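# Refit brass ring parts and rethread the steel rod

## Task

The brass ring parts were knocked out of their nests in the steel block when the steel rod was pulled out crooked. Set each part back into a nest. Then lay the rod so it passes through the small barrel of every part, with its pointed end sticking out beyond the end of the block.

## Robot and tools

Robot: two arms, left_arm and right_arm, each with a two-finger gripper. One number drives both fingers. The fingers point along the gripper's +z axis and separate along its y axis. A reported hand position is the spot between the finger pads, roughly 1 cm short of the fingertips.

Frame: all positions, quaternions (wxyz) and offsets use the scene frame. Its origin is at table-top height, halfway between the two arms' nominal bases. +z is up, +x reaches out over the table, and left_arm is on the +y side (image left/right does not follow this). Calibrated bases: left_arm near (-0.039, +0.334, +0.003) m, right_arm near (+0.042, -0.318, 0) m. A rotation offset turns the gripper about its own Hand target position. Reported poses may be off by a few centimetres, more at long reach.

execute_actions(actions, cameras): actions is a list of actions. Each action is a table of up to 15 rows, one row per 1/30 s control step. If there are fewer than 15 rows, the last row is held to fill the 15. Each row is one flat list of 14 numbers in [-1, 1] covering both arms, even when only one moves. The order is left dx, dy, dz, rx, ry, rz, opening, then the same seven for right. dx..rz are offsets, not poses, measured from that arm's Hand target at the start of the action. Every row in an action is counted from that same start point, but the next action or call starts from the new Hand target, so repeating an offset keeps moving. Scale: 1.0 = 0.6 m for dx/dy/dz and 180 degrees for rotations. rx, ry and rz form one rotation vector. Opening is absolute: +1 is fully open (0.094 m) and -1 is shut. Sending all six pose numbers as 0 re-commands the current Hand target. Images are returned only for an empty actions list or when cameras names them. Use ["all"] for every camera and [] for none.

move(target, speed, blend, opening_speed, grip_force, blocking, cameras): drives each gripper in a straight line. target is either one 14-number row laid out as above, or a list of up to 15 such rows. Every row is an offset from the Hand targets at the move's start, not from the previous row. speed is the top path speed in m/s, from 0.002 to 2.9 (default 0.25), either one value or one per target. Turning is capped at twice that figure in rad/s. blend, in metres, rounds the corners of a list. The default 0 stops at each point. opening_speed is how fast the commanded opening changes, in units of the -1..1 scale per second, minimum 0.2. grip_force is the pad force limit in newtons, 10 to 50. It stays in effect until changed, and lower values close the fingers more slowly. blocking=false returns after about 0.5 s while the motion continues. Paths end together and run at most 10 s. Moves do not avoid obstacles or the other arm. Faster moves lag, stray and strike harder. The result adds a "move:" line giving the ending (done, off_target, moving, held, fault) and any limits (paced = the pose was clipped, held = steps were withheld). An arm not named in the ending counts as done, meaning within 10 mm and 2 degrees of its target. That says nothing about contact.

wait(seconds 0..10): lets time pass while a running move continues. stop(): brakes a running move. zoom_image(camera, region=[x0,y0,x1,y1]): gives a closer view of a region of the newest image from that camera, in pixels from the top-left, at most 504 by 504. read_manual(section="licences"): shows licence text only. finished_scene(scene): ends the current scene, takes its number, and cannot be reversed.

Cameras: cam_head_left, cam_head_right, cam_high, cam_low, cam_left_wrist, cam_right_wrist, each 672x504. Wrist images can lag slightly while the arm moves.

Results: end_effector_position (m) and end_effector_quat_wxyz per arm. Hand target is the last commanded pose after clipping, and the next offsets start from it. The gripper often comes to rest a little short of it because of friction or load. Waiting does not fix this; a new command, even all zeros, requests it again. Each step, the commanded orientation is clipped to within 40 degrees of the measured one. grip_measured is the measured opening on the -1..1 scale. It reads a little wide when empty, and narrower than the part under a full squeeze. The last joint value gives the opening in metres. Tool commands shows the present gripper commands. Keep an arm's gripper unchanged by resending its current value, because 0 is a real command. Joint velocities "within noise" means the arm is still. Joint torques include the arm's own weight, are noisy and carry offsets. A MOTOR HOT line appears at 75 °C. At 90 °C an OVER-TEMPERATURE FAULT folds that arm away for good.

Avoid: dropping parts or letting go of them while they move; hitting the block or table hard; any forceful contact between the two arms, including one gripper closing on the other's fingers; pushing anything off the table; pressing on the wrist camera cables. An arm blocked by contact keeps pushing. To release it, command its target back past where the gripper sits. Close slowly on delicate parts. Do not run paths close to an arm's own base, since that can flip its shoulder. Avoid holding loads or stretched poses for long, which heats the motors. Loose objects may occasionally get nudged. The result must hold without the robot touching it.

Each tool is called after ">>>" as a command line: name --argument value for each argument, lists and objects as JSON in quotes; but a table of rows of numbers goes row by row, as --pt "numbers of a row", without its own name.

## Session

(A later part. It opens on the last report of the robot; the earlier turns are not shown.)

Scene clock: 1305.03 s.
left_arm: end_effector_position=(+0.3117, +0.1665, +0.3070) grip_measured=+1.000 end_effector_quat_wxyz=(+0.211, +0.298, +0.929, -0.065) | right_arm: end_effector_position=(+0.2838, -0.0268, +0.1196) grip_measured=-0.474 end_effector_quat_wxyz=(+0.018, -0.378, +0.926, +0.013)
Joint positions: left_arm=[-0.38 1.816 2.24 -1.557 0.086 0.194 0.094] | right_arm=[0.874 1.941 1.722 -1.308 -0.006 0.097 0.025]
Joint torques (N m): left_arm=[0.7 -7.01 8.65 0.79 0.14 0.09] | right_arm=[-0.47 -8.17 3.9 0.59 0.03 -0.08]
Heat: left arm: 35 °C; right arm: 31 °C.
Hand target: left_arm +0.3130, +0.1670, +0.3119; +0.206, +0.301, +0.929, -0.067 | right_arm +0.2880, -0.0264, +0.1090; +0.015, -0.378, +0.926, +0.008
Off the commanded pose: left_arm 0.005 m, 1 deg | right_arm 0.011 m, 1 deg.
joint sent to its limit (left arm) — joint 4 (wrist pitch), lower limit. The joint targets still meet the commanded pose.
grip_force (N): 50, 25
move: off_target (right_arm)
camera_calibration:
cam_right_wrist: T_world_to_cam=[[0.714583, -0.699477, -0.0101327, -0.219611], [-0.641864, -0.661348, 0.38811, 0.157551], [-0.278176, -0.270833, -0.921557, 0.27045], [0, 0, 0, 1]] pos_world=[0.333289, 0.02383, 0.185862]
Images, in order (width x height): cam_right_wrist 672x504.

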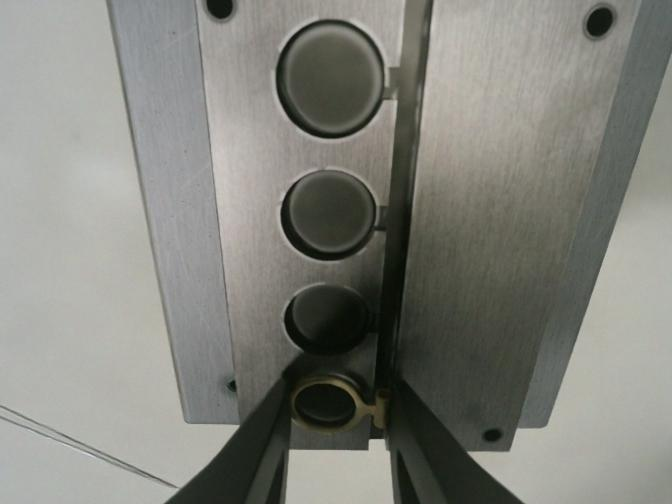

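>>> move --target '[0,0,0,0,0,0,1, 0,0.0005,-0.004,0,0,0,-0.56]' --speed 0.04 --cameras '["cam_right_wrist"]'

>>> zoom_image --camera "cam_right_wrist" --region '[260, 340, 420, 452]'

Scene clock: 1314.73 s.
left_arm: end_effector_position=(+0.3117, +0.1665, +0.3070) grip_measured=+1.000 end_effector_quat_wxyz=(+0.211, +0.298, +0.929, -0.065) | right_arm: end_effector_position=(+0.2842, -0.0263, +0.1185) grip_measured=-0.474 end_effector_quat_wxyz=(+0.019, -0.378, +0.926, +0.013)
Joint positions: left_arm=[-0.38 1.816 2.24 -1.557 0.086 0.194 0.094] | right_arm=[0.874 1.941 1.718 -1.302 -0.006 0.097 0.025]
Joint torques (N m): left_arm=[0.72 -6.95 8.64 0.78 0.15 0.09] | right_arm=[-0.42 -8.12 3.63 0.6 0.03 -0.07]
Heat: left arm: 35 °C; right arm: 31 °C.
Hand target: left_arm +0.3130, +0.1670, +0.3119; +0.206, +0.301, +0.929, -0.067 | right_arm +0.2880, -0.0261, +0.1065; +0.015, -0.377, +0.926, +0.008
Off the commanded pose: left_arm 0.005 m, 1 deg | right_arm 0.013 m, 1 deg.
joint sent to its limit (left arm) — joint 4 (wrist pitch), lower limit. The joint targets still meet the commanded pose.
grip_force (N): 50, 25
move: off_target (right_arm)
camera_calibration:
cam_right_wrist: T_world_to_cam=[[0.714631, -0.699425, -0.0103591, -0.2196], [-0.642377, -0.66206, 0.386041, 0.158863], [-0.276865, -0.269223, -0.922423, 0.269471], [0, 0, 0, 1]] pos_world=[0.33359, 0.0241311, 0.184964]
Images, in order (width x height): cam_right_wrist 672x504.

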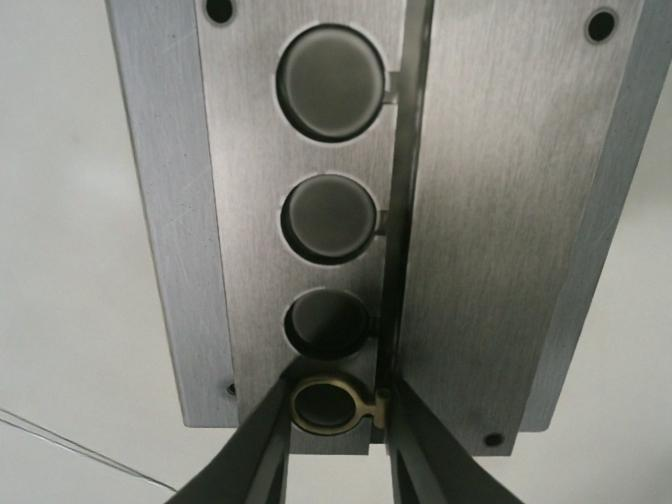

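Scaled by 3.150.

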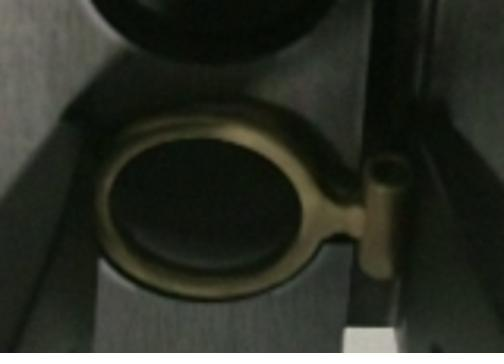

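>>> move --target '[0,0,0,0,0,0,1, 0,0.0,-0.004,0,0,0,-0.56]' --speed 0.04 --cameras '["cam_right_wrist"]'

>>> zoom_image --camera "cam_right_wrist" --region '[260, 340, 420, 452]'

Scene clock: 1319.83 s.
left_arm: end_effector_position=(+0.3117, +0.1665, +0.3070) grip_measured=+1.000 end_effector_quat_wxyz=(+0.211, +0.298, +0.929, -0.065) | right_arm: end_effector_position=(+0.2842, -0.0263, +0.1182) grip_measured=-0.474 end_effector_quat_wxyz=(+0.019, -0.378, +0.926, +0.013)
Joint positions: left_arm=[-0.38 1.816 2.24 -1.557 0.086 0.194 0.094] | right_arm=[0.874 1.941 1.716 -1.3 -0.006 0.097 0.025]
Joint torques (N m): left_arm=[0.68 -6.95 8.62 0.8 0.13 0.09] | right_arm=[-0.42 -8.12 3.07 0.68 0.03 -0.07]
Heat: left arm: 35 °C; right arm: 31 °C.
Hand target: left_arm +0.3130, +0.1670, +0.3119; +0.206, +0.301, +0.929, -0.067 | right_arm +0.2880, -0.0261, +0.1041; +0.015, -0.377, +0.926, +0.008
Off the commanded pose: left_arm 0.005 m, 1 deg | right_arm 0.015 m, 1 deg.
joint sent to its limit (left arm) — joint 4 (wrist pitch), lower limit. The joint targets still meet the commanded pose.
grip_force (N): 50, 25
move: off_target (right_arm)
camera_calibration:
cam_right_wrist: T_world_to_cam=[[0.714631, -0.699425, -0.0103591, -0.219533], [-0.642377, -0.66206, 0.386041, 0.159045], [-0.276865, -0.269223, -0.922423, 0.269221], [0, 0, 0, 1]] pos_world=[0.33359, 0.0242311, 0.184664]
Images, in order (width x height): cam_right_wrist 672x504.

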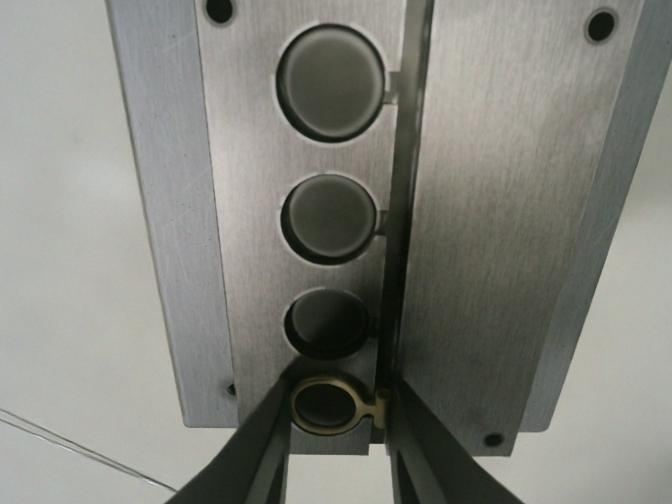

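Scaled by 3.150.

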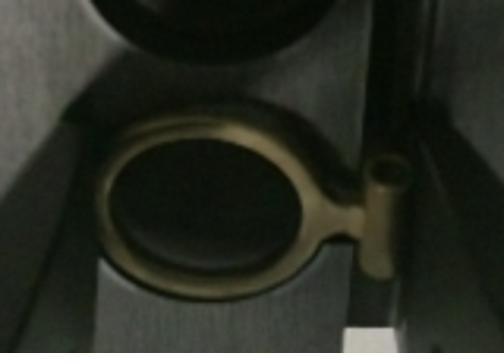

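>>> move --target '[0,0,0,0,0,0,1, 0,0.0,0.001,0,0,0,-0.36]' --speed 0.04 --opening_speed 0.2 --cameras '["cam_right_wrist"]'

>>> zoom_image --camera "cam_right_wrist" --region '[260, 340, 420, 452]'

Scene clock: 1324.23 s.
left_arm: end_effector_position=(+0.3117, +0.1665, +0.3070) grip_measured=+1.000 end_effector_quat_wxyz=(+0.211, +0.298, +0.929, -0.065) | right_arm: end_effector_position=(+0.2845, -0.0267, +0.1180) grip_measured=-0.362 end_effector_quat_wxyz=(+0.019, -0.378, +0.926, +0.013)
Joint positions: left_arm=[-0.38 1.816 2.24 -1.557 0.086 0.194 0.094] | right_arm=[0.873 1.941 1.716 -1.3 -0.005 0.096 0.03]
Joint torques (N m): left_arm=[0.68 -6.98 8.66 0.79 0.15 0.09] | right_arm=[-0.31 -8.12 3.29 0.65 0.02 -0.06]
Heat: left arm: 35 °C; right arm: 31 °C.
Hand target: left_arm +0.3130, +0.1670, +0.3119; +0.206, +0.301, +0.929, -0.067 | right_arm +0.2880, -0.0261, +0.1048; +0.015, -0.377, +0.926, +0.008
Off the commanded pose: left_arm 0.005 m, 1 deg | right_arm 0.014 m, 1 deg.
joint sent to its limit (left arm) — joint 4 (wrist pitch), lower limit. The joint targets still meet the commanded pose.
grip_force (N): 50, 25
move: off_target (right_arm)
camera_calibration:
cam_right_wrist: T_world_to_cam=[[0.714565, -0.699499, -0.0098625, -0.220098], [-0.642484, -0.661769, 0.386362, 0.15902], [-0.276787, -0.269744, -0.922294, 0.268974], [0, 0, 0, 1]] pos_world=[0.33389, 0.0238307, 0.184463]
Images, in order (width x height): cam_right_wrist 672x504.

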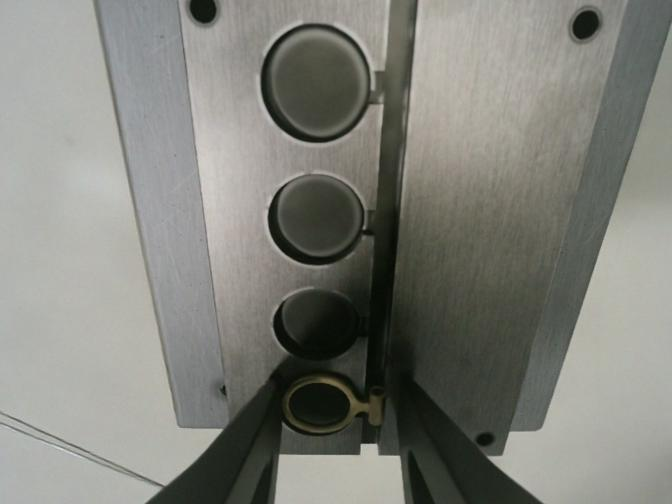

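Scaled by 3.150.

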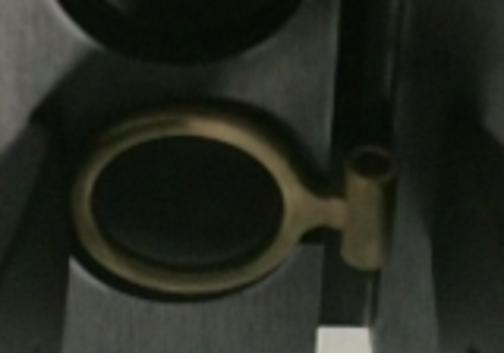

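>>> move --pt "0 0 0 0 0 0 1 -0.002 0.002 0.001 0 0 0 -0.2" --pt "0 0 0 0 0 0 1 -0.002 0.002 0.06 0 0 0 -0.2" --speed 0.1 --opening_speed 0.4 --cameras '["cam_right_wrist"]'

>>> zoom_image --camera "cam_right_wrist" --region '[220, 240, 440, 394]'

Scene clock: 1344.97 s.
left_arm: end_effector_position=(+0.3117, +0.1665, +0.3070) grip_measured=+1.000 end_effector_quat_wxyz=(+0.211, +0.298, +0.929, -0.065) | right_arm: end_effector_position=(+0.2870, -0.0271, +0.1451) grip_measured=-0.202 end_effector_quat_wxyz=(+0.027, -0.378, +0.925, +0.011)
Joint positions: left_arm=[-0.38 1.816 2.24 -1.557 0.086 0.194 0.094] | right_arm=[0.873 1.941 1.822 -1.394 0.007 0.096 0.038]
Joint torques (N m): left_arm=[0.69 -6.99 8.65 0.8 0.14 0.09] | right_arm=[0.12 -7.54 6.53 0.25 -0.08 0]
Heat: left arm: 35 °C; right arm: 31 °C.
Hand target: left_arm +0.3130, +0.1670, +0.3119; +0.206, +0.301, +0.929, -0.067 | right_arm +0.2868, -0.0248, +0.1408; +0.015, -0.378, +0.926, +0.008
Off the commanded pose: left_arm 0.005 m, 1 deg | right_arm 0.005 m, 1 deg.
joint sent to its limit (left arm) — joint 4 (wrist pitch), lower limit. The joint targets still meet the commanded pose.
grip_force (N): 50, 25
move: done
camera_calibration:
cam_right_wrist: T_world_to_cam=[[0.714527, -0.699608, 0.000985328, -0.223468], [-0.649112, -0.662427, 0.373958, 0.153686], [-0.260971, -0.267843, -0.927445, 0.290714], [0, 0, 0, 1]] pos_world=[0.335301, 0.0233319, 0.212369]
Images, in order (width x height): cam_right_wrist 672x504.

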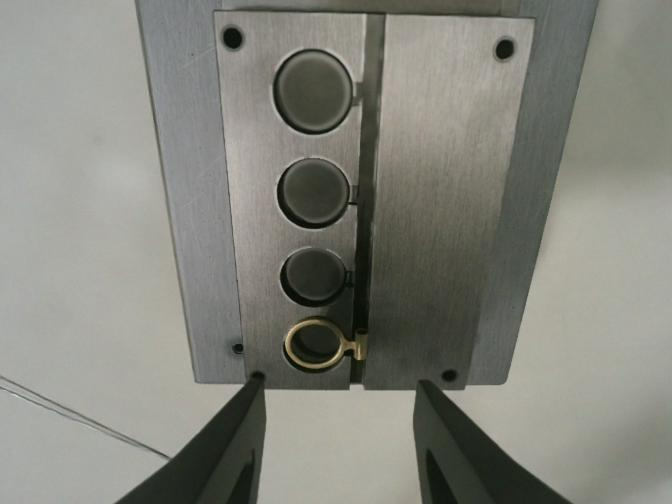

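Scaled by 2.291.

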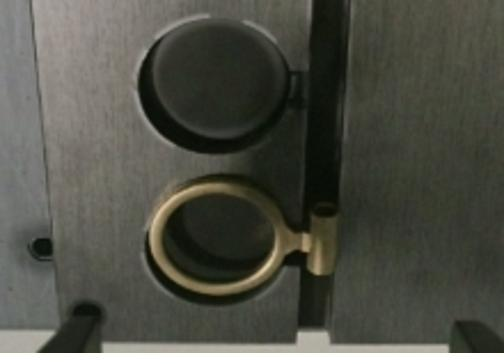

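>>> move --pt "0 0 0 0 0 0 1 0 0 0.03 0 0 0 -0.2" --pt "0 0 0 0 0 0 1 -0.025 -0.1825 0.0 0.011 0.012 -0.4908 -0.2" --pt "0 0 0 0 0 0 1 -0.025 -0.1825 -0.135 0.011 0.012 -0.4908 -0.35" --speed 0.5 --blend '[0.01,0.02,0]' --cameras '["cam_right_wrist"]'

Scene clock: 1449.67 s.
left_arm: end_effector_position=(+0.3117, +0.1665, +0.3070) grip_measured=+1.000 end_effector_quat_wxyz=(+0.211, +0.298, +0.929, -0.065) | right_arm: end_effector_position=(+0.2709, -0.1329, +0.0661) grip_measured=-0.348 end_effector_quat_wxyz=(+0.004, +0.371, +0.928, +0.021)
Joint positions: left_arm=[-0.38 1.816 2.24 -1.557 0.086 0.194 0.094] | right_arm=[0.67 1.649 1.146 -1.027 -0.014 1.429 0.031]
Joint torques (N m): left_arm=[0.68 -6.99 8.64 0.8 0.14 0.1] | right_arm=[-0.02 -5.93 3.78 0.52 0.05 0.05]
Heat: left arm: 35 °C; right arm: 33 °C.
Hand target: left_arm +0.3130, +0.1670, +0.3119; +0.206, +0.301, +0.929, -0.067 | right_arm +0.2717, -0.1344, +0.0598; +0.006, +0.375, +0.927, +0.016
Off the commanded pose: left_arm 0.005 m, 1 deg | right_arm 0.007 m, 1 deg.
joint sent to its limit (left arm) — joint 4 (wrist pitch), lower limit. The joint targets still meet the commanded pose.
grip_force (N): 50, 25
move: done; blend cut to 0.009 m at target 1
camera_calibration:
cam_right_wrist: T_world_to_cam=[[-0.673861, -0.737544, -0.0440621, 0.0882124], [-0.678259, 0.593839, 0.432804, 0.27353], [-0.293046, 0.321535, -0.90041, 0.270142], [0, 0, 0, 1]] pos_world=[0.324131, -0.184232, 0.12874]
Images, in order (width x height): cam_right_wrist 672x504.

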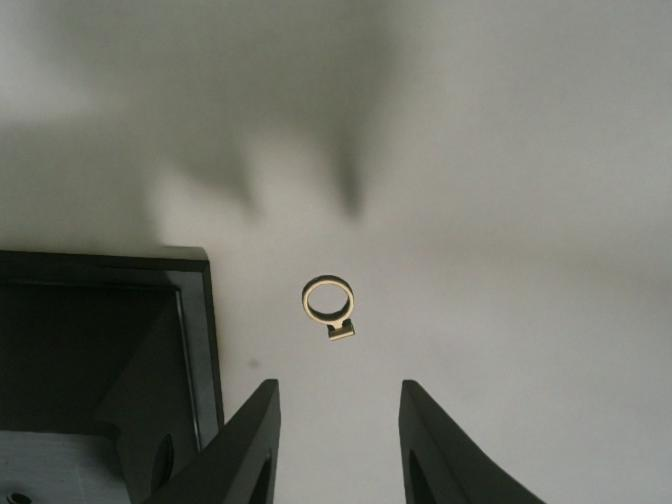

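>>> move --pt "0 0 0 0 0 0 1 0.0018 0.0025 -0.0545 0 0 0 -0.46" --speed 0.15 --cameras '["cam_right_wrist"]'

Scene clock: 1479.07 s.
left_arm: end_effector_position=(+0.3117, +0.1665, +0.3070) grip_measured=+1.000 end_effector_quat_wxyz=(+0.211, +0.298, +0.929, -0.065) | right_arm: end_effector_position=(+0.2728, -0.1314, +0.0347) grip_measured=-0.459 end_effector_quat_wxyz=(+0.005, +0.372, +0.928, +0.023)
Joint positions: left_arm=[-0.38 1.816 2.24 -1.557 0.086 0.194 0.094] | right_arm=[0.67 1.693 1.064 -0.896 -0.014 1.43 0.025]
Joint velocities: left_arm=[0.002 -0.007 -0.017 0.037 -0.066 -0.154 0] | right_arm=[within noise]
Joint torques (N m): left_arm=[0.7 -6.99 8.62 0.79 0.15 0.09] | right_arm=[0.14 -5.68 3.71 0.48 0.05 0.05]
Heat: left arm: 35 °C; right arm: 33 °C.
Hand target: left_arm +0.3130, +0.1670, +0.3119; +0.206, +0.301, +0.929, -0.067 | right_arm +0.2728, -0.1328, +0.0271; +0.006, +0.375, +0.927, +0.016
Off the commanded pose: left_arm 0.005 m, 1 deg | right_arm 0.008 m, 1 deg.
joint sent to its limit (left arm) — joint 4 (wrist pitch), lower limit. The joint targets still meet the commanded pose.
grip_force (N): 50, 25
move: done
camera_calibration:
cam_right_wrist: T_world_to_cam=[[-0.674851, -0.736401, -0.0478516, 0.0896945], [-0.678649, 0.593843, 0.432187, 0.287681], [-0.289847, 0.324136, -0.900514, 0.241397], [0, 0, 0, 1]] pos_world=[0.325733, -0.183031, 0.0973413]
Images, in order (width x height): cam_right_wrist 672x504.

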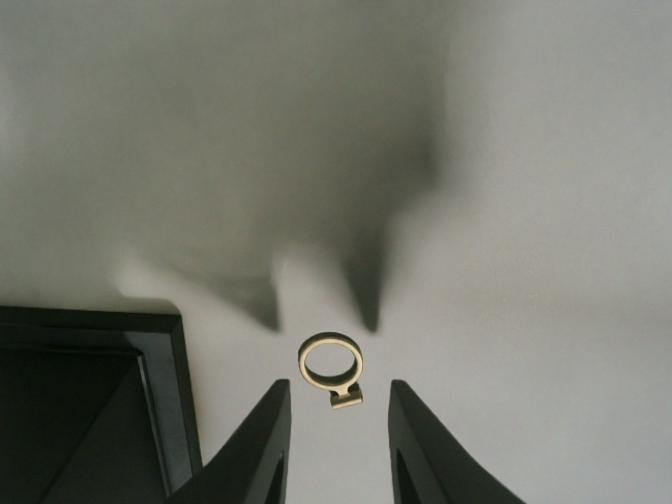

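>>> move --pt "0 0 0 0 0 0 1 0 0 0.01 0 0 0 -1" --pt "0 0 0 0 0 0 1 0.0135 0.021 0.005 0.052 -0.0498 0 -1" --pt "0 0 0 0 0 0 1 0.0135 0.021 -0.0293 0.052 -0.0498 0 -1" --speed 0.1 --cameras '["cam_right_wrist"]'

Scene clock: 1527.33 s.
left_arm: end_effector_position=(+0.3117, +0.1665, +0.3070) grip_measured=+1.000 end_effector_quat_wxyz=(+0.211, +0.298, +0.929, -0.065) | right_arm: end_effector_position=(+0.2817, -0.1183, +0.0173) grip_measured=-0.966 end_effector_quat_wxyz=(+0.047, +0.369, +0.920, +0.122)
Joint positions: left_arm=[-0.38 1.816 2.24 -1.557 0.086 0.194 0.094] | right_arm=[0.67 1.599 0.848 -0.56 -0.04 1.435 0.002]
Joint torques (N m): left_arm=[0.72 -6.97 8.66 0.78 0.14 0.1] | right_arm=[-0.1 -5.35 2.96 1.04 -0.01 0.02]
Heat: left arm: 35 °C; right arm: 33 °C.
Hand target: left_arm +0.3130, +0.1670, +0.3119; +0.206, +0.301, +0.929, -0.067 | right_arm +0.2809, -0.1203, +0.0094; +0.048, +0.372, +0.919, +0.120
Off the commanded pose: left_arm 0.005 m, 1 deg | right_arm 0.008 m, 0 deg.
joint sent to its limit (left arm) — joint 4 (wrist pitch), lower limit. The joint targets still meet the commanded pose.
grip_force (N): 50, 25
move: done
camera_calibration:
cam_right_wrist: T_world_to_cam=[[-0.651558, -0.712171, -0.261313, 0.10452], [-0.74279, 0.528975, 0.410425, 0.304211], [-0.154065, 0.461516, -0.873652, 0.20162], [0, 0, 0, 1]] pos_world=[0.325129, -0.179534, 0.0786017]
Images, in order (width x height): cam_right_wrist 672x504.

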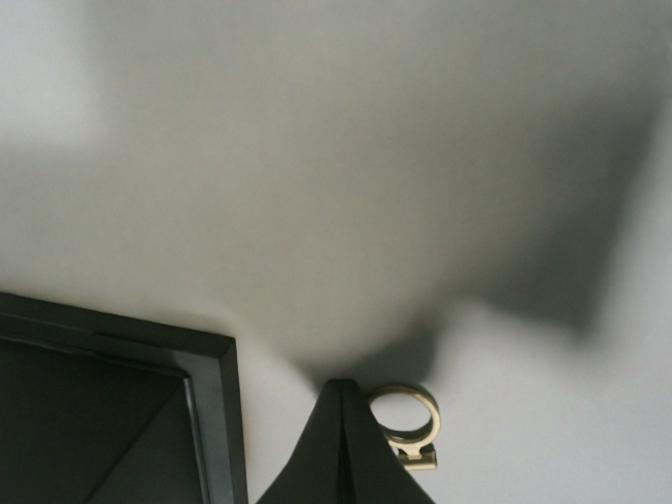

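>>> move --pt "0 0 0 0 0 0 1 -0.002 -0.002 -0.0025 0 0 0 -1" --pt "0 0 0 0 0 0 1 -0.0285 -0.0297 -0.0025 0 0 0 -1" --speed 0.06 --blend '[0.002,0]' --cameras '["cam_right_wrist"]'

Scene clock: 1532.63 s.
left_arm: end_effector_position=(+0.3117, +0.1665, +0.3070) grip_measured=+1.000 end_effector_quat_wxyz=(+0.211, +0.298, +0.929, -0.065) | right_arm: end_effector_position=(+0.2787, -0.1225, +0.0173) grip_measured=-0.966 end_effector_quat_wxyz=(+0.061, +0.369, +0.915, +0.151)
Joint positions: left_arm=[-0.38 1.816 2.24 -1.557 0.086 0.194 0.094] | right_arm=[0.661 1.532 0.761 -0.476 -0.047 1.433 0.002]
Joint torques (N m): left_arm=[0.68 -6.98 8.64 0.8 0.14 0.09] | right_arm=[-0.51 -6.23 2.56 0.48 0.02 -0.08]
Heat: left arm: 35 °C; right arm: 32 °C.
Hand target: left_arm +0.3130, +0.1670, +0.3119; +0.206, +0.301, +0.929, -0.067 | right_arm +0.2638, -0.1381, +0.0080; +0.048, +0.372, +0.919, +0.121
Off the commanded pose: left_arm 0.005 m, 1 deg | right_arm 0.024 m, 4 deg.
joint sent to its limit (left arm) — joint 4 (wrist pitch), lower limit. The joint targets still meet the commanded pose.
grip_force (N): 50, 25
move: off_target (right_arm); blend cut to 0.0011 m at target 1
camera_calibration:
cam_right_wrist: T_world_to_cam=[[-0.641313, -0.696404, -0.322084, 0.0997237], [-0.759073, 0.514622, 0.398713, 0.30719], [-0.111914, 0.500185, -0.858656, 0.195873], [0, 0, 0, 1]] pos_world=[0.319055, -0.186612, 0.0778259]
Images, in order (width x height): cam_right_wrist 672x504.

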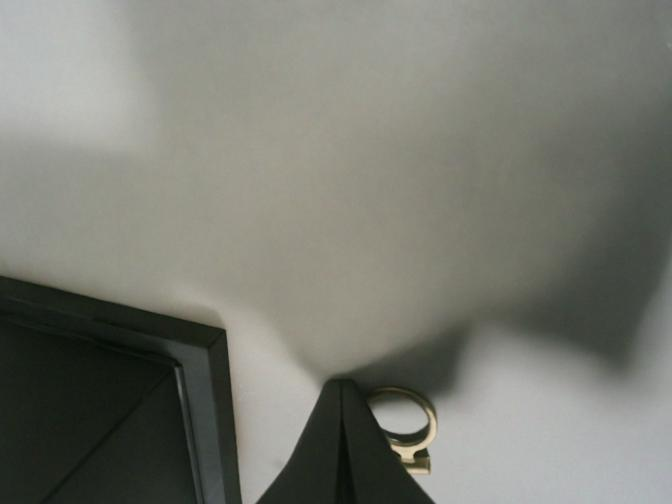

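>>> move --pt "0 0 0 0 0 0 1 0.0265 0.028 0.05 0 0 0 -1" --pt "0 0 0 0 0 0 1 0.0118 0.0087 0.0383 -0.052 0.0498 0 -0.46" --speed 0.1 --cameras '["cam_right_wrist"]'

Scene clock: 1550.50 s.
left_arm: end_effector_position=(+0.3117, +0.1665, +0.3070) grip_measured=+1.000 end_effector_quat_wxyz=(+0.211, +0.298, +0.929, -0.065) | right_arm: end_effector_position=(+0.2695, -0.1324, +0.0310) grip_measured=-0.461 end_effector_quat_wxyz=(+0.005, +0.374, +0.927, +0.029)
Joint positions: left_arm=[-0.38 1.816 2.24 -1.557 0.086 0.194 0.094] | right_arm=[0.67 1.678 1.031 -0.869 -0.02 1.435 0.025]
Joint torques (N m): left_arm=[0.69 -6.99 8.68 0.79 0.14 0.09] | right_arm=[0.49 -5.3 6.3 0.18 0.11 0.05]
Heat: left arm: 35 °C; right arm: 32 °C.
Hand target: left_arm +0.3130, +0.1670, +0.3119; +0.206, +0.301, +0.929, -0.067 | right_arm +0.2710, -0.1328, +0.0310; +0.006, +0.375, +0.927, +0.016
Off the commanded pose: left_arm 0.005 m, 1 deg | right_arm 0.001 m, 1 deg.
joint sent to its limit (left arm) — joint 4 (wrist pitch), lower limit. The joint targets still meet the commanded pose.
grip_force (N): 50, 25
move: done
camera_calibration:
cam_right_wrist: T_world_to_cam=[[-0.677269, -0.733428, -0.0582293, 0.087903], [-0.677972, 0.591397, 0.436581, 0.286988], [-0.285764, 0.335161, -0.897778, 0.237715], [0, 0, 0, 1]] pos_world=[0.322034, -0.184926, 0.0932405]
Images, in order (width x height): cam_right_wrist 672x504.

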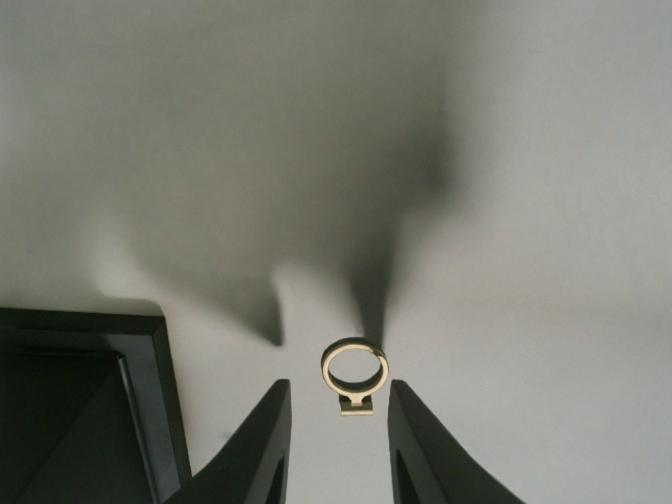

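>>> move --pt "0 0 0 0 0 0 1 -0.0045 -0.004 -0.0382 0 0 0 -0.4" --speed 0.1 --cameras '["cam_right_wrist"]'

>>> zoom_image --camera "cam_right_wrist" --region '[230, 340, 450, 494]'

Scene clock: 1557.67 s.
left_arm: end_effector_position=(+0.3117, +0.1665, +0.3070) grip_measured=+1.000 end_effector_quat_wxyz=(+0.211, +0.298, +0.929, -0.065) | right_arm: end_effector_position=(+0.2669, -0.1345, +0.0160) grip_measured=-0.401 end_effector_quat_wxyz=(+0.001, +0.374, +0.927, +0.021)
Joint positions: left_arm=[-0.38 1.816 2.24 -1.557 0.086 0.194 0.094] | right_arm=[0.67 1.706 0.998 -0.824 -0.02 1.435 0.028]
Joint torques (N m): left_arm=[0.68 -6.99 8.64 0.8 0.14 0.09] | right_arm=[0.43 -5.48 3.51 0.6 0.11 0.04]
Heat: left arm: 35 °C; right arm: 33 °C.
Hand target: left_arm +0.3130, +0.1670, +0.3119; +0.206, +0.301, +0.929, -0.067 | right_arm +0.2682, -0.1352, +0.0080; +0.006, +0.375, +0.927, +0.016
Off the commanded pose: left_arm 0.005 m, 1 deg | right_arm 0.008 m, 1 deg.
joint sent to its limit (left arm) — joint 4 (wrist pitch), lower limit. The joint targets still meet the commanded pose.
grip_force (N): 50, 25
move: done
camera_calibration:
cam_right_wrist: T_world_to_cam=[[-0.677877, -0.733974, -0.0420139, 0.0835971], [-0.672477, 0.595958, 0.438872, 0.292055], [-0.297082, 0.325754, -0.897567, 0.226054], [0, 0, 0, 1]] pos_world=[0.320226, -0.186333, 0.0782362]
Images, in order (width x height): cam_right_wrist 672x504.

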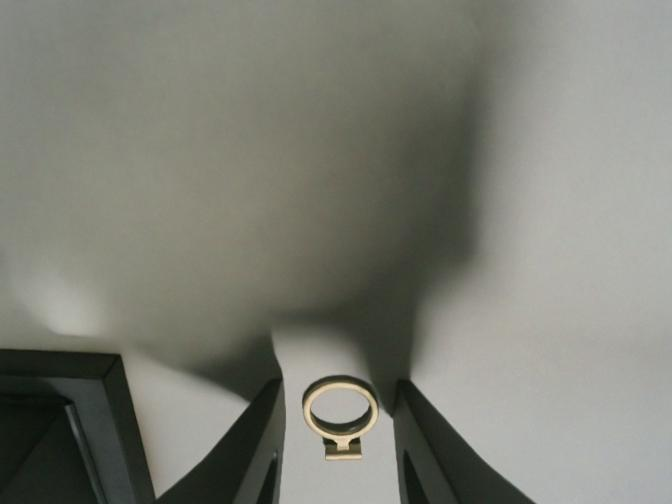

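Scaled by 2.291.

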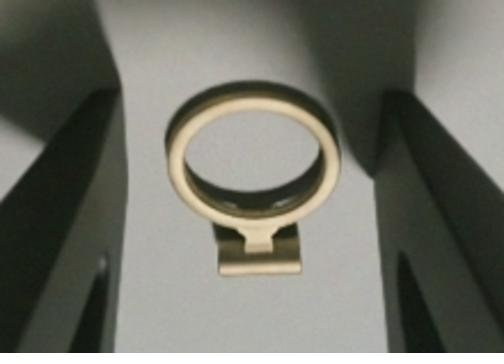

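>>> move --pt "0 0 0 0 0 0 1 0 0 -0.0035 0 0 0 -0.4" --pt "0 0 0 0 0 0 1 0 0 -0.0035 0 0 0 -0.68" --speed 0.06 --opening_speed 0.3 --cameras '["cam_right_wrist"]'

>>> zoom_image --camera "cam_right_wrist" --region '[230, 340, 450, 494]'

Scene clock: 1564.27 s.
left_arm: end_effector_position=(+0.3117, +0.1665, +0.3070) grip_measured=+1.000 end_effector_quat_wxyz=(+0.211, +0.298, +0.929, -0.065) | right_arm: end_effector_position=(+0.2679, -0.1340, +0.0161) grip_measured=-0.619 end_effector_quat_wxyz=(+0.003, +0.374, +0.927, +0.023)
Joint positions: left_arm=[-0.38 1.816 2.24 -1.557 0.086 0.194 0.094] | right_arm=[0.67 1.706 0.998 -0.82 -0.018 1.435 0.018]
Joint torques (N m): left_arm=[0.69 -6.95 8.66 0.77 0.16 0.09] | right_arm=[0.44 -5.22 3.19 0.64 0.09 0.04]
Heat: left arm: 35 °C; right arm: 32 °C.
Hand target: left_arm +0.3130, +0.1670, +0.3119; +0.206, +0.301, +0.929, -0.067 | right_arm +0.2682, -0.1353, +0.0059; +0.006, +0.375, +0.927, +0.016
Off the commanded pose: left_arm 0.005 m, 1 deg | right_arm 0.010 m, 1 deg.
joint sent to its limit (left arm) — joint 4 (wrist pitch), lower limit. The joint targets still meet the commanded pose.
grip_force (N): 50, 25
move: done
camera_calibration:
cam_right_wrist: T_world_to_cam=[[-0.677738, -0.733869, -0.0459174, 0.0846471], [-0.674288, 0.595379, 0.436875, 0.293001], [-0.293271, 0.327048, -0.898349, 0.225365], [0, 0, 0, 1]] pos_world=[0.321029, -0.186032, 0.0783381]
Images, in order (width x height): cam_right_wrist 672x504.

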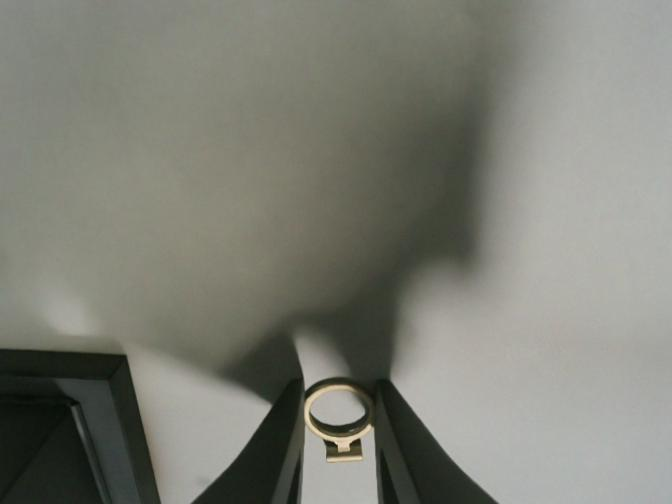

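Scaled by 2.291.

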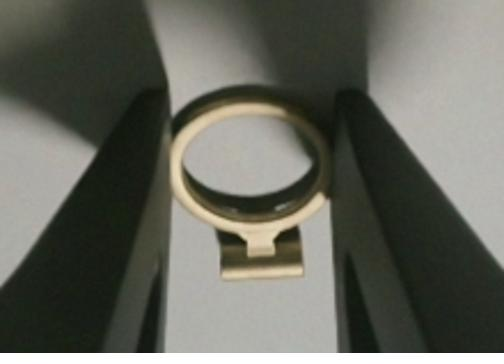

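>>> move --pt "0 0 0 0 0 0 1 -0.004 -0.004 0.045 0 0 0 -0.68" --speed 0.08 --cameras '["cam_right_wrist"]'

>>> zoom_image --camera "cam_right_wrist" --region '[230, 340, 450, 494]'

Scene clock: 1568.43 s.
left_arm: end_effector_position=(+0.3117, +0.1665, +0.3070) grip_measured=+1.000 end_effector_quat_wxyz=(+0.211, +0.298, +0.929, -0.065) | right_arm: end_effector_position=(+0.2602, -0.1401, +0.0178) grip_measured=-0.621 end_effector_quat_wxyz=(-0.008, +0.374, +0.927, +0.004)
Joint positions: left_arm=[-0.38 1.816 2.24 -1.557 0.086 0.194 0.094] | right_arm=[0.67 1.706 1.007 -0.872 -0.018 1.435 0.018]
Joint torques (N m): left_arm=[0.7 -7.05 8.65 0.78 0.16 0.09] | right_arm=[0.32 -9.73 6.06 0.13 0.09 0.03]
Heat: left arm: 35 °C; right arm: 32 °C.
Hand target: left_arm +0.3130, +0.1670, +0.3119; +0.206, +0.301, +0.929, -0.067 | right_arm +0.2659, -0.1376, +0.0329; +0.007, +0.375, +0.927, +0.016
Off the commanded pose: left_arm 0.005 m, 1 deg | right_arm 0.016 m, 2 deg.
joint sent to its limit (left arm) — joint 4 (wrist pitch), lower limit. The joint targets still meet the commanded pose.
grip_force (N): 50, 25
move: off_target (right_arm)
camera_calibration:
cam_right_wrist: T_world_to_cam=[[-0.678574, -0.734525, -0.0033384, 0.0744018], [-0.659357, 0.607116, 0.443461, 0.288279], [-0.323706, 0.303122, -0.896288, 0.231197], [0, 0, 0, 1]] pos_world=[0.315406, -0.19045, 0.079627]
Images, in order (width x height): cam_right_wrist 672x504.

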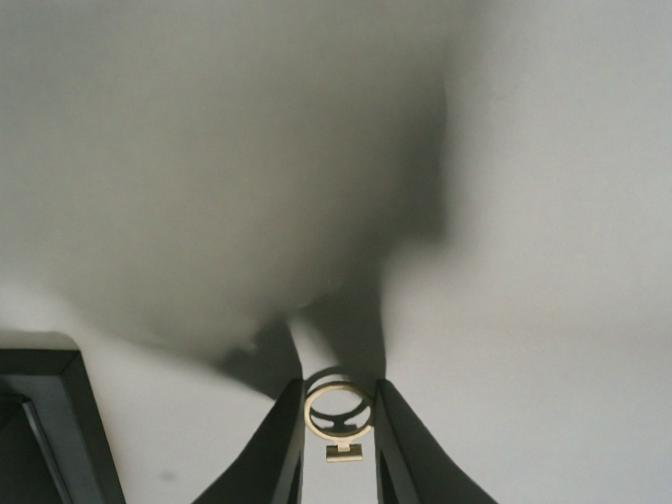

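Scaled by 2.291.

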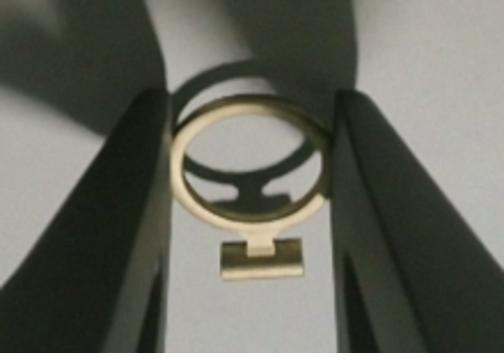

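>>> move --pt "0 0 0 0 0 0 1 0 0 0.235 0 0 0 -0.68" --pt "0 0 0 0 0 0 1 0.03 0.12 0.24 0 0 0.5 -0.68" --pt "0 0 0 0 0 0 1 0.075 0.24 0.228 -0.0246 -0.0248 0.999 -0.68" --speed '[0.2,0.3,0.25]' --blend '[0.03,0.03,0]' --cameras '["cam_right_wrist"]'

Scene clock: 1604.53 s.
left_arm: end_effector_position=(+0.3116, +0.1666, +0.3070) grip_measured=+1.000 end_effector_quat_wxyz=(+0.211, +0.298, +0.929, -0.065) | right_arm: end_effector_position=(+0.3116, +0.0029, +0.1750) grip_measured=-0.621 end_effector_quat_wxyz=(-0.046, +0.924, -0.380, +0.018)
Joint positions: left_arm=[-0.38 1.816 2.24 -1.557 0.086 0.194 0.094] | right_arm=[0.874 2.107 2.185 -1.55 0.007 -1.489 0.018]
Joint torques (N m): left_arm=[0.68 -6.98 8.66 0.79 0.13 0.08] | right_arm=[0.44 -8.68 6.54 0.32 -0.05 -0.06]
Heat: left arm: 35 °C; right arm: 35 °C.
Hand target: left_arm +0.3130, +0.1670, +0.3119; +0.206, +0.301, +0.929, -0.067 | right_arm +0.3108, +0.0064, +0.1697; -0.016, +0.927, -0.375, +0.007
Off the commanded pose: left_arm 0.005 m, 1 deg | right_arm 0.006 m, 4 deg.
joint sent to its limit (left arm) — joint 4 (wrist pitch), lower limit. The joint targets still meet the commanded pose.
joint sent to its limit (right arm) — joint 4 (wrist pitch), lower limit. The joint targets still meet the commanded pose.
grip_force (N): 50, 25
move: off_target (right_arm)
camera_calibration:
cam_right_wrist: T_world_to_cam=[[0.68565, 0.721381, 0.0974323, -0.232068], [0.626288, -0.652822, 0.426129, -0.228351], [0.371007, -0.231155, -0.899401, 0.130982], [0, 0, 0, 1]] pos_world=[0.253536, 0.0486139, 0.237724]
Images, in order (width x height): cam_right_wrist 672x504.

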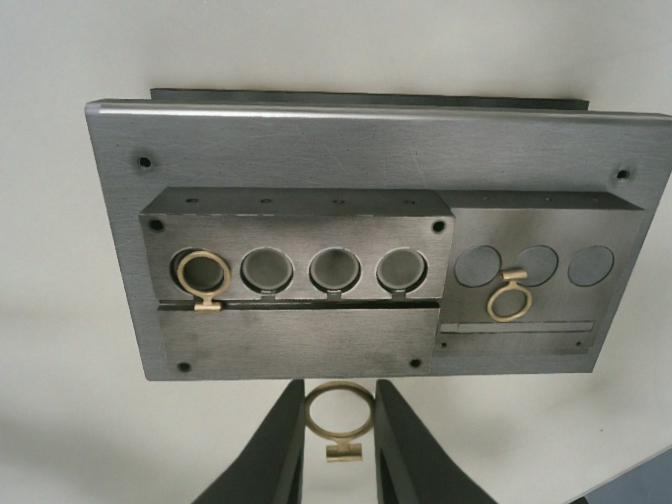

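>>> zoom_image --camera "cam_right_wrist" --region '[150, 220, 350, 330]'

>>> zoom_image --camera "cam_right_wrist" --region '[430, 220, 630, 360]'

Scaled by 2.520.

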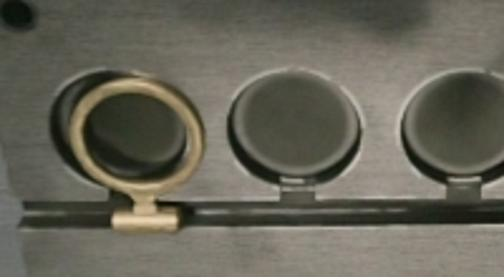

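Scaled by 2.520.

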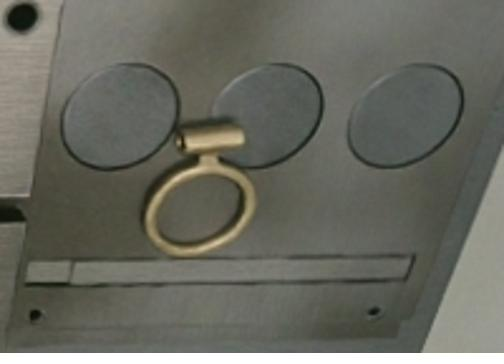

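>>> move --target '[0,0,0,0,0,0,1, -0.003,0.0102,-0.0695,0,0,0,-0.68]' --speed 0.12 --cameras '["cam_right_wrist"]'

>>> zoom_image --camera "cam_right_wrist" --region '[200, 290, 480, 486]'

Scene clock: 1627.77 s.
left_arm: end_effector_position=(+0.3116, +0.1666, +0.3070) grip_measured=+1.000 end_effector_quat_wxyz=(+0.211, +0.298, +0.929, -0.065) | right_arm: end_effector_position=(+0.3095, +0.0089, +0.1401) grip_measured=-0.621 end_effector_quat_wxyz=(-0.025, +0.926, -0.375, +0.012)
Joint positions: left_arm=[-0.38 1.816 2.24 -1.557 0.086 0.194 0.094] | right_arm=[0.888 2.136 2.091 -1.471 0.008 -1.486 0.018]
Joint torques (N m): left_arm=[0.65 -6.98 8.64 0.79 0.15 0.09] | right_arm=[0.4 -9.4 4.11 0.51 -0.06 0.01]
Heat: left arm: 35 °C; right arm: 35 °C.
Hand target: left_arm +0.3130, +0.1670, +0.3119; +0.206, +0.301, +0.929, -0.067 | right_arm +0.3090, +0.0125, +0.1280; -0.016, +0.927, -0.375, +0.007
Off the commanded pose: left_arm 0.005 m, 1 deg | right_arm 0.013 m, 1 deg.
joint sent to its limit (left arm) — joint 4 (wrist pitch), lower limit. The joint targets still meet the commanded pose.
grip_force (N): 50, 25
move: off_target (right_arm)
camera_calibration:
cam_right_wrist: T_world_to_cam=[[0.679977, 0.731314, 0.0530144, -0.223614], [0.645199, -0.631121, 0.430588, -0.214861], [0.348353, -0.258585, -0.90099, 0.109274], [0, 0, 0, 1]] pos_world=[0.252614, 0.0561853, 0.202826]
Images, in order (width x height): cam_right_wrist 672x504.

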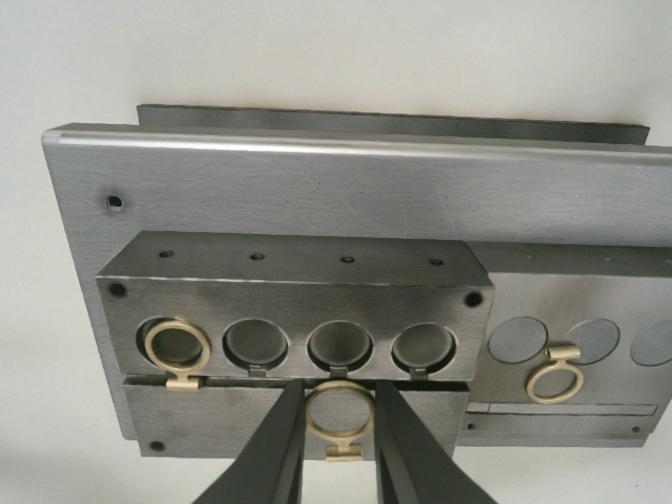

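Scaled by 1.800.

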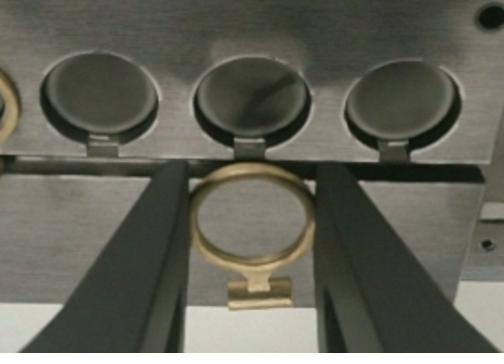

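>>> move --target '[0,0,0,0,0,0,1, -0.001,0.0043,-0.0233,0,0,0,-0.68]' --speed 0.1 --cameras '["cam_right_wrist"]'

>>> zoom_image --camera "cam_right_wrist" --region '[200, 290, 480, 486]'

Scene clock: 1636.97 s.
left_arm: end_effector_position=(+0.3116, +0.1666, +0.3070) grip_measured=+1.000 end_effector_quat_wxyz=(+0.211, +0.298, +0.929, -0.065) | right_arm: end_effector_position=(+0.3100, +0.0122, +0.1268) grip_measured=-0.621 end_effector_quat_wxyz=(-0.026, +0.926, -0.376, +0.012)
Joint positions: left_arm=[-0.38 1.816 2.24 -1.557 0.086 0.194 0.094] | right_arm=[0.892 2.136 2.037 -1.415 0.008 -1.481 0.018]
Joint torques (N m): left_arm=[0.69 -6.95 8.66 0.8 0.15 0.1] | right_arm=[0.42 -9.58 3.86 0.52 -0.06 0.01]
Heat: left arm: 35 °C; right arm: 34 °C.
Hand target: left_arm +0.3130, +0.1670, +0.3119; +0.206, +0.301, +0.929, -0.067 | right_arm +0.3086, +0.0150, +0.1140; -0.016, +0.927, -0.375, +0.007
Off the commanded pose: left_arm 0.005 m, 1 deg | right_arm 0.013 m, 1 deg.
joint sent to its limit (left arm) — joint 4 (wrist pitch), lower limit. The joint targets still meet the commanded pose.
grip_force (N): 50, 25
move: off_target (right_arm)
camera_calibration:
cam_right_wrist: T_world_to_cam=[[0.680489, 0.730639, 0.0556907, -0.226261], [0.6439, -0.632515, 0.430485, -0.206943], [0.349754, -0.257081, -0.900878, 0.0975047], [0, 0, 0, 1]] pos_world=[0.253115, 0.0594871, 0.189526]
Images, in order (width x height): cam_right_wrist 672x504.

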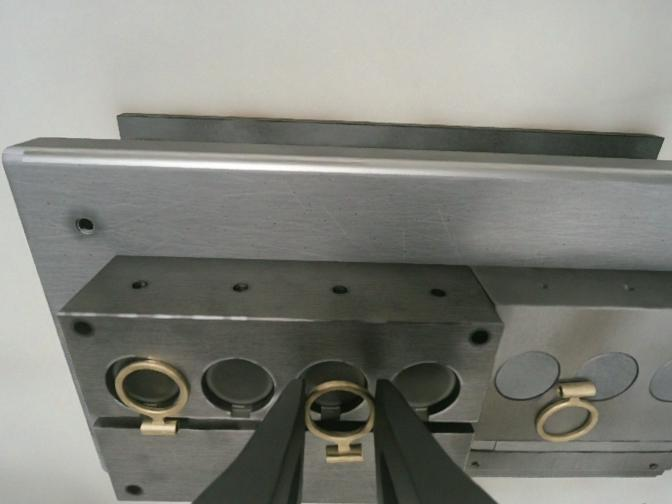

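Scaled by 1.800.

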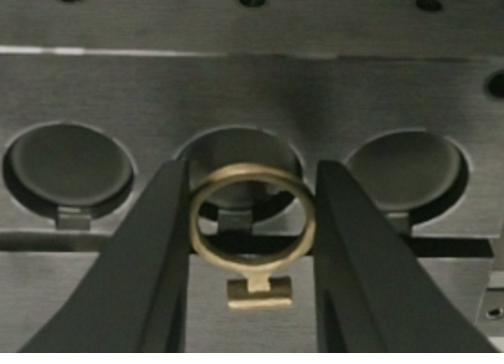

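>>> move --target '[0,0,0,0,0,0,1, -0.0022,-0.0025,-0.0105,0,0,0,-0.68]' --speed 0.06 --cameras '["cam_right_wrist"]'

>>> zoom_image --camera "cam_right_wrist" --region '[240, 350, 440, 490]'

Scene clock: 1644.33 s.
left_arm: end_effector_position=(+0.3116, +0.1666, +0.3070) grip_measured=+1.000 end_effector_quat_wxyz=(+0.211, +0.298, +0.929, -0.065) | right_arm: end_effector_position=(+0.3087, +0.0106, +0.1191) grip_measured=-0.621 end_effector_quat_wxyz=(-0.020, +0.926, -0.376, +0.010)
Joint positions: left_arm=[-0.38 1.816 2.24 -1.557 0.086 0.194 0.094] | right_arm=[0.892 2.136 2.007 -1.397 0.008 -1.481 0.018]
Joint torques (N m): left_arm=[0.66 -7.01 8.69 0.8 0.13 0.08] | right_arm=[0.44 -10.43 2.99 0.62 -0.06 0.02]
Heat: left arm: 35 °C; right arm: 33 °C.
Hand target: left_arm +0.3130, +0.1670, +0.3119; +0.206, +0.301, +0.929, -0.067 | right_arm +0.3072, +0.0135, +0.1077; -0.016, +0.927, -0.375, +0.007
Off the commanded pose: left_arm 0.005 m, 1 deg | right_arm 0.012 m, 1 deg.
joint sent to its limit (left arm) — joint 4 (wrist pitch), lower limit. The joint targets still meet the commanded pose.
grip_force (N): 50, 25
move: off_target (right_arm)
camera_calibration:
cam_right_wrist: T_world_to_cam=[[0.68087, 0.731107, 0.0435693, -0.222396], [0.647209, -0.62845, 0.431475, -0.204891], [0.342836, -0.26558, -0.901072, 0.0928139], [0, 0, 0, 1]] pos_world=[0.25221, 0.0584807, 0.181727]
Images, in order (width x height): cam_right_wrist 672x504.

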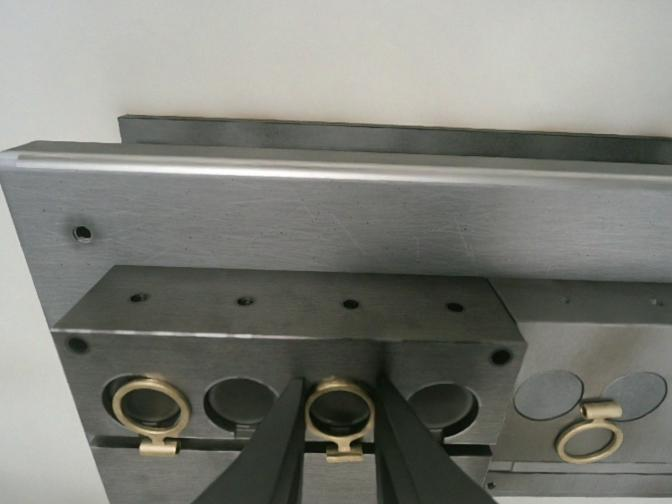

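Scaled by 2.520.

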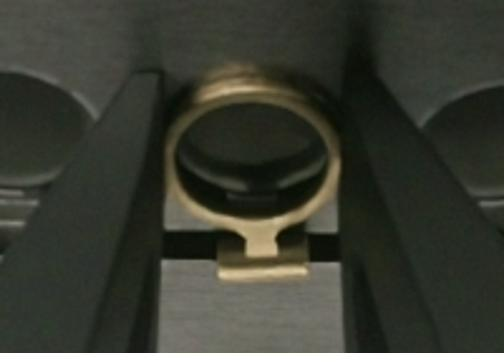

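>>> move --target '[0,0,0,0,0,0,1, 0.0003,0.0005,-0.001,0,0,-0.02,-0.68]' --speed 0.06 --cameras '["cam_right_wrist"]'

>>> zoom_image --camera "cam_right_wrist" --region '[240, 350, 440, 490]'

Scene clock: 1661.47 s.
left_arm: end_effector_position=(+0.3116, +0.1666, +0.3070) grip_measured=+1.000 end_effector_quat_wxyz=(+0.211, +0.298, +0.929, -0.065) | right_arm: end_effector_position=(+0.3090, +0.0103, +0.1191) grip_measured=-0.621 end_effector_quat_wxyz=(-0.020, +0.914, -0.405, +0.011)
Joint positions: left_arm=[-0.38 1.816 2.24 -1.557 0.086 0.194 0.094] | right_arm=[0.892 2.136 2.007 -1.397 0.011 -1.419 0.018]
Joint torques (N m): left_arm=[0.68 -7.02 8.61 0.79 0.15 0.09] | right_arm=[0.55 -10.29 3.02 0.62 -0.06 0.01]
Heat: left arm: 35 °C; right arm: 32 °C.
Hand target: left_arm +0.3130, +0.1670, +0.3119; +0.206, +0.301, +0.929, -0.067 | right_arm +0.3074, +0.0138, +0.1071; -0.016, +0.914, -0.404, +0.007
Off the commanded pose: left_arm 0.005 m, 1 deg | right_arm 0.013 m, 1 deg.
joint sent to its limit (left arm) — joint 4 (wrist pitch), lower limit. The joint targets still meet the commanded pose.
grip_force (N): 50, 25
move: off_target (right_arm)
camera_calibration:
cam_right_wrist: T_world_to_cam=[[0.72531, 0.687006, 0.0441427, -0.235763], [0.606438, -0.667965, 0.431342, -0.192383], [0.32582, -0.286087, -0.901108, 0.0980316], [0, 0, 0, 1]] pos_world=[0.255729, 0.0615112, 0.181727]
Images, in order (width x height): cam_right_wrist 672x504.

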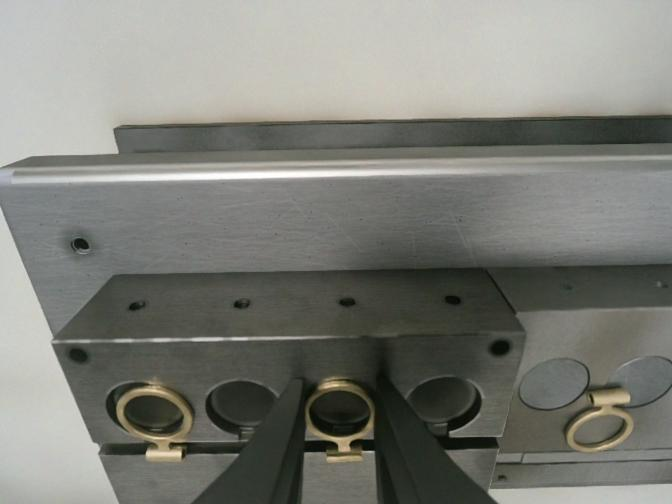

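Scaled by 2.520.

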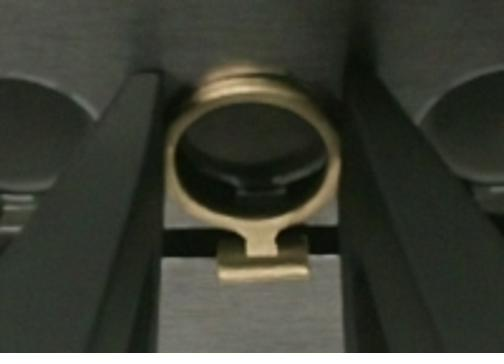

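>>> move --target '[0,0,0,0,0,0,1, 0,0,0,0,0,0,-0.5]' --speed 0.06 --opening_speed 0.2 --cameras '["cam_right_wrist"]'

>>> zoom_image --camera "cam_right_wrist" --region '[240, 350, 440, 490]'

Scene clock: 1666.27 s.
left_arm: end_effector_position=(+0.3116, +0.1666, +0.3070) grip_measured=+1.000 end_effector_quat_wxyz=(+0.211, +0.298, +0.929, -0.065) | right_arm: end_effector_position=(+0.3105, +0.0116, +0.1192) grip_measured=-0.502 end_effector_quat_wxyz=(-0.023, +0.914, -0.405, +0.013)
Joint positions: left_arm=[-0.38 1.816 2.24 -1.557 0.086 0.194 0.094] | right_arm=[0.892 2.136 2.007 -1.389 0.013 -1.417 0.023]
Joint torques (N m): left_arm=[0.72 -6.95 8.66 0.8 0.15 0.1] | right_arm=[0.55 -10.32 3.03 0.57 -0.08 0.02]
Heat: left arm: 35 °C; right arm: 32 °C.
Hand target: left_arm +0.3130, +0.1670, +0.3119; +0.206, +0.301, +0.929, -0.067 | right_arm +0.3074, +0.0138, +0.1071; -0.016, +0.914, -0.404, +0.007
Off the commanded pose: left_arm 0.005 m, 1 deg | right_arm 0.013 m, 1 deg.
joint sent to its limit (left arm) — joint 4 (wrist pitch), lower limit. The joint targets still meet the commanded pose.
grip_force (N): 50, 25
move: off_target (right_arm)
camera_calibration:
cam_right_wrist: T_world_to_cam=[[0.725829, 0.68591, 0.0519623, -0.238808], [0.602946, -0.670757, 0.431905, -0.191346], [0.331102, -0.282159, -0.900421, 0.0962589], [0, 0, 0, 1]] pos_world=[0.256834, 0.062615, 0.181726]
Images, in order (width x height): cam_right_wrist 672x504.

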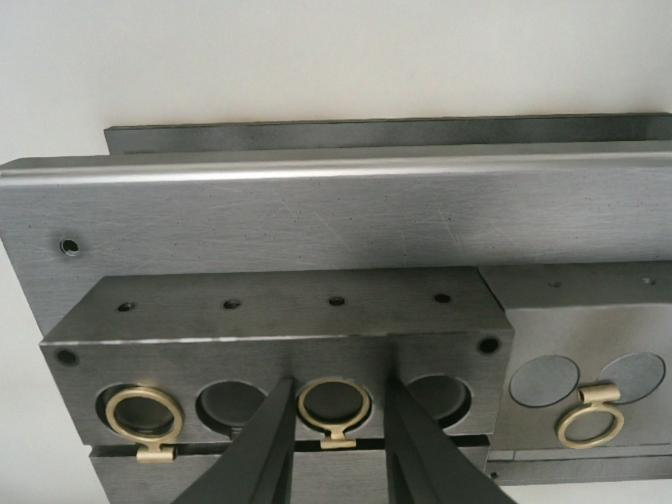

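Scaled by 2.520.

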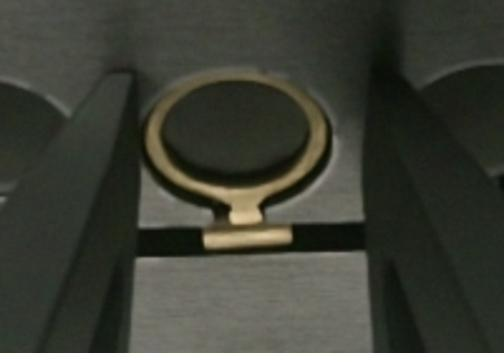

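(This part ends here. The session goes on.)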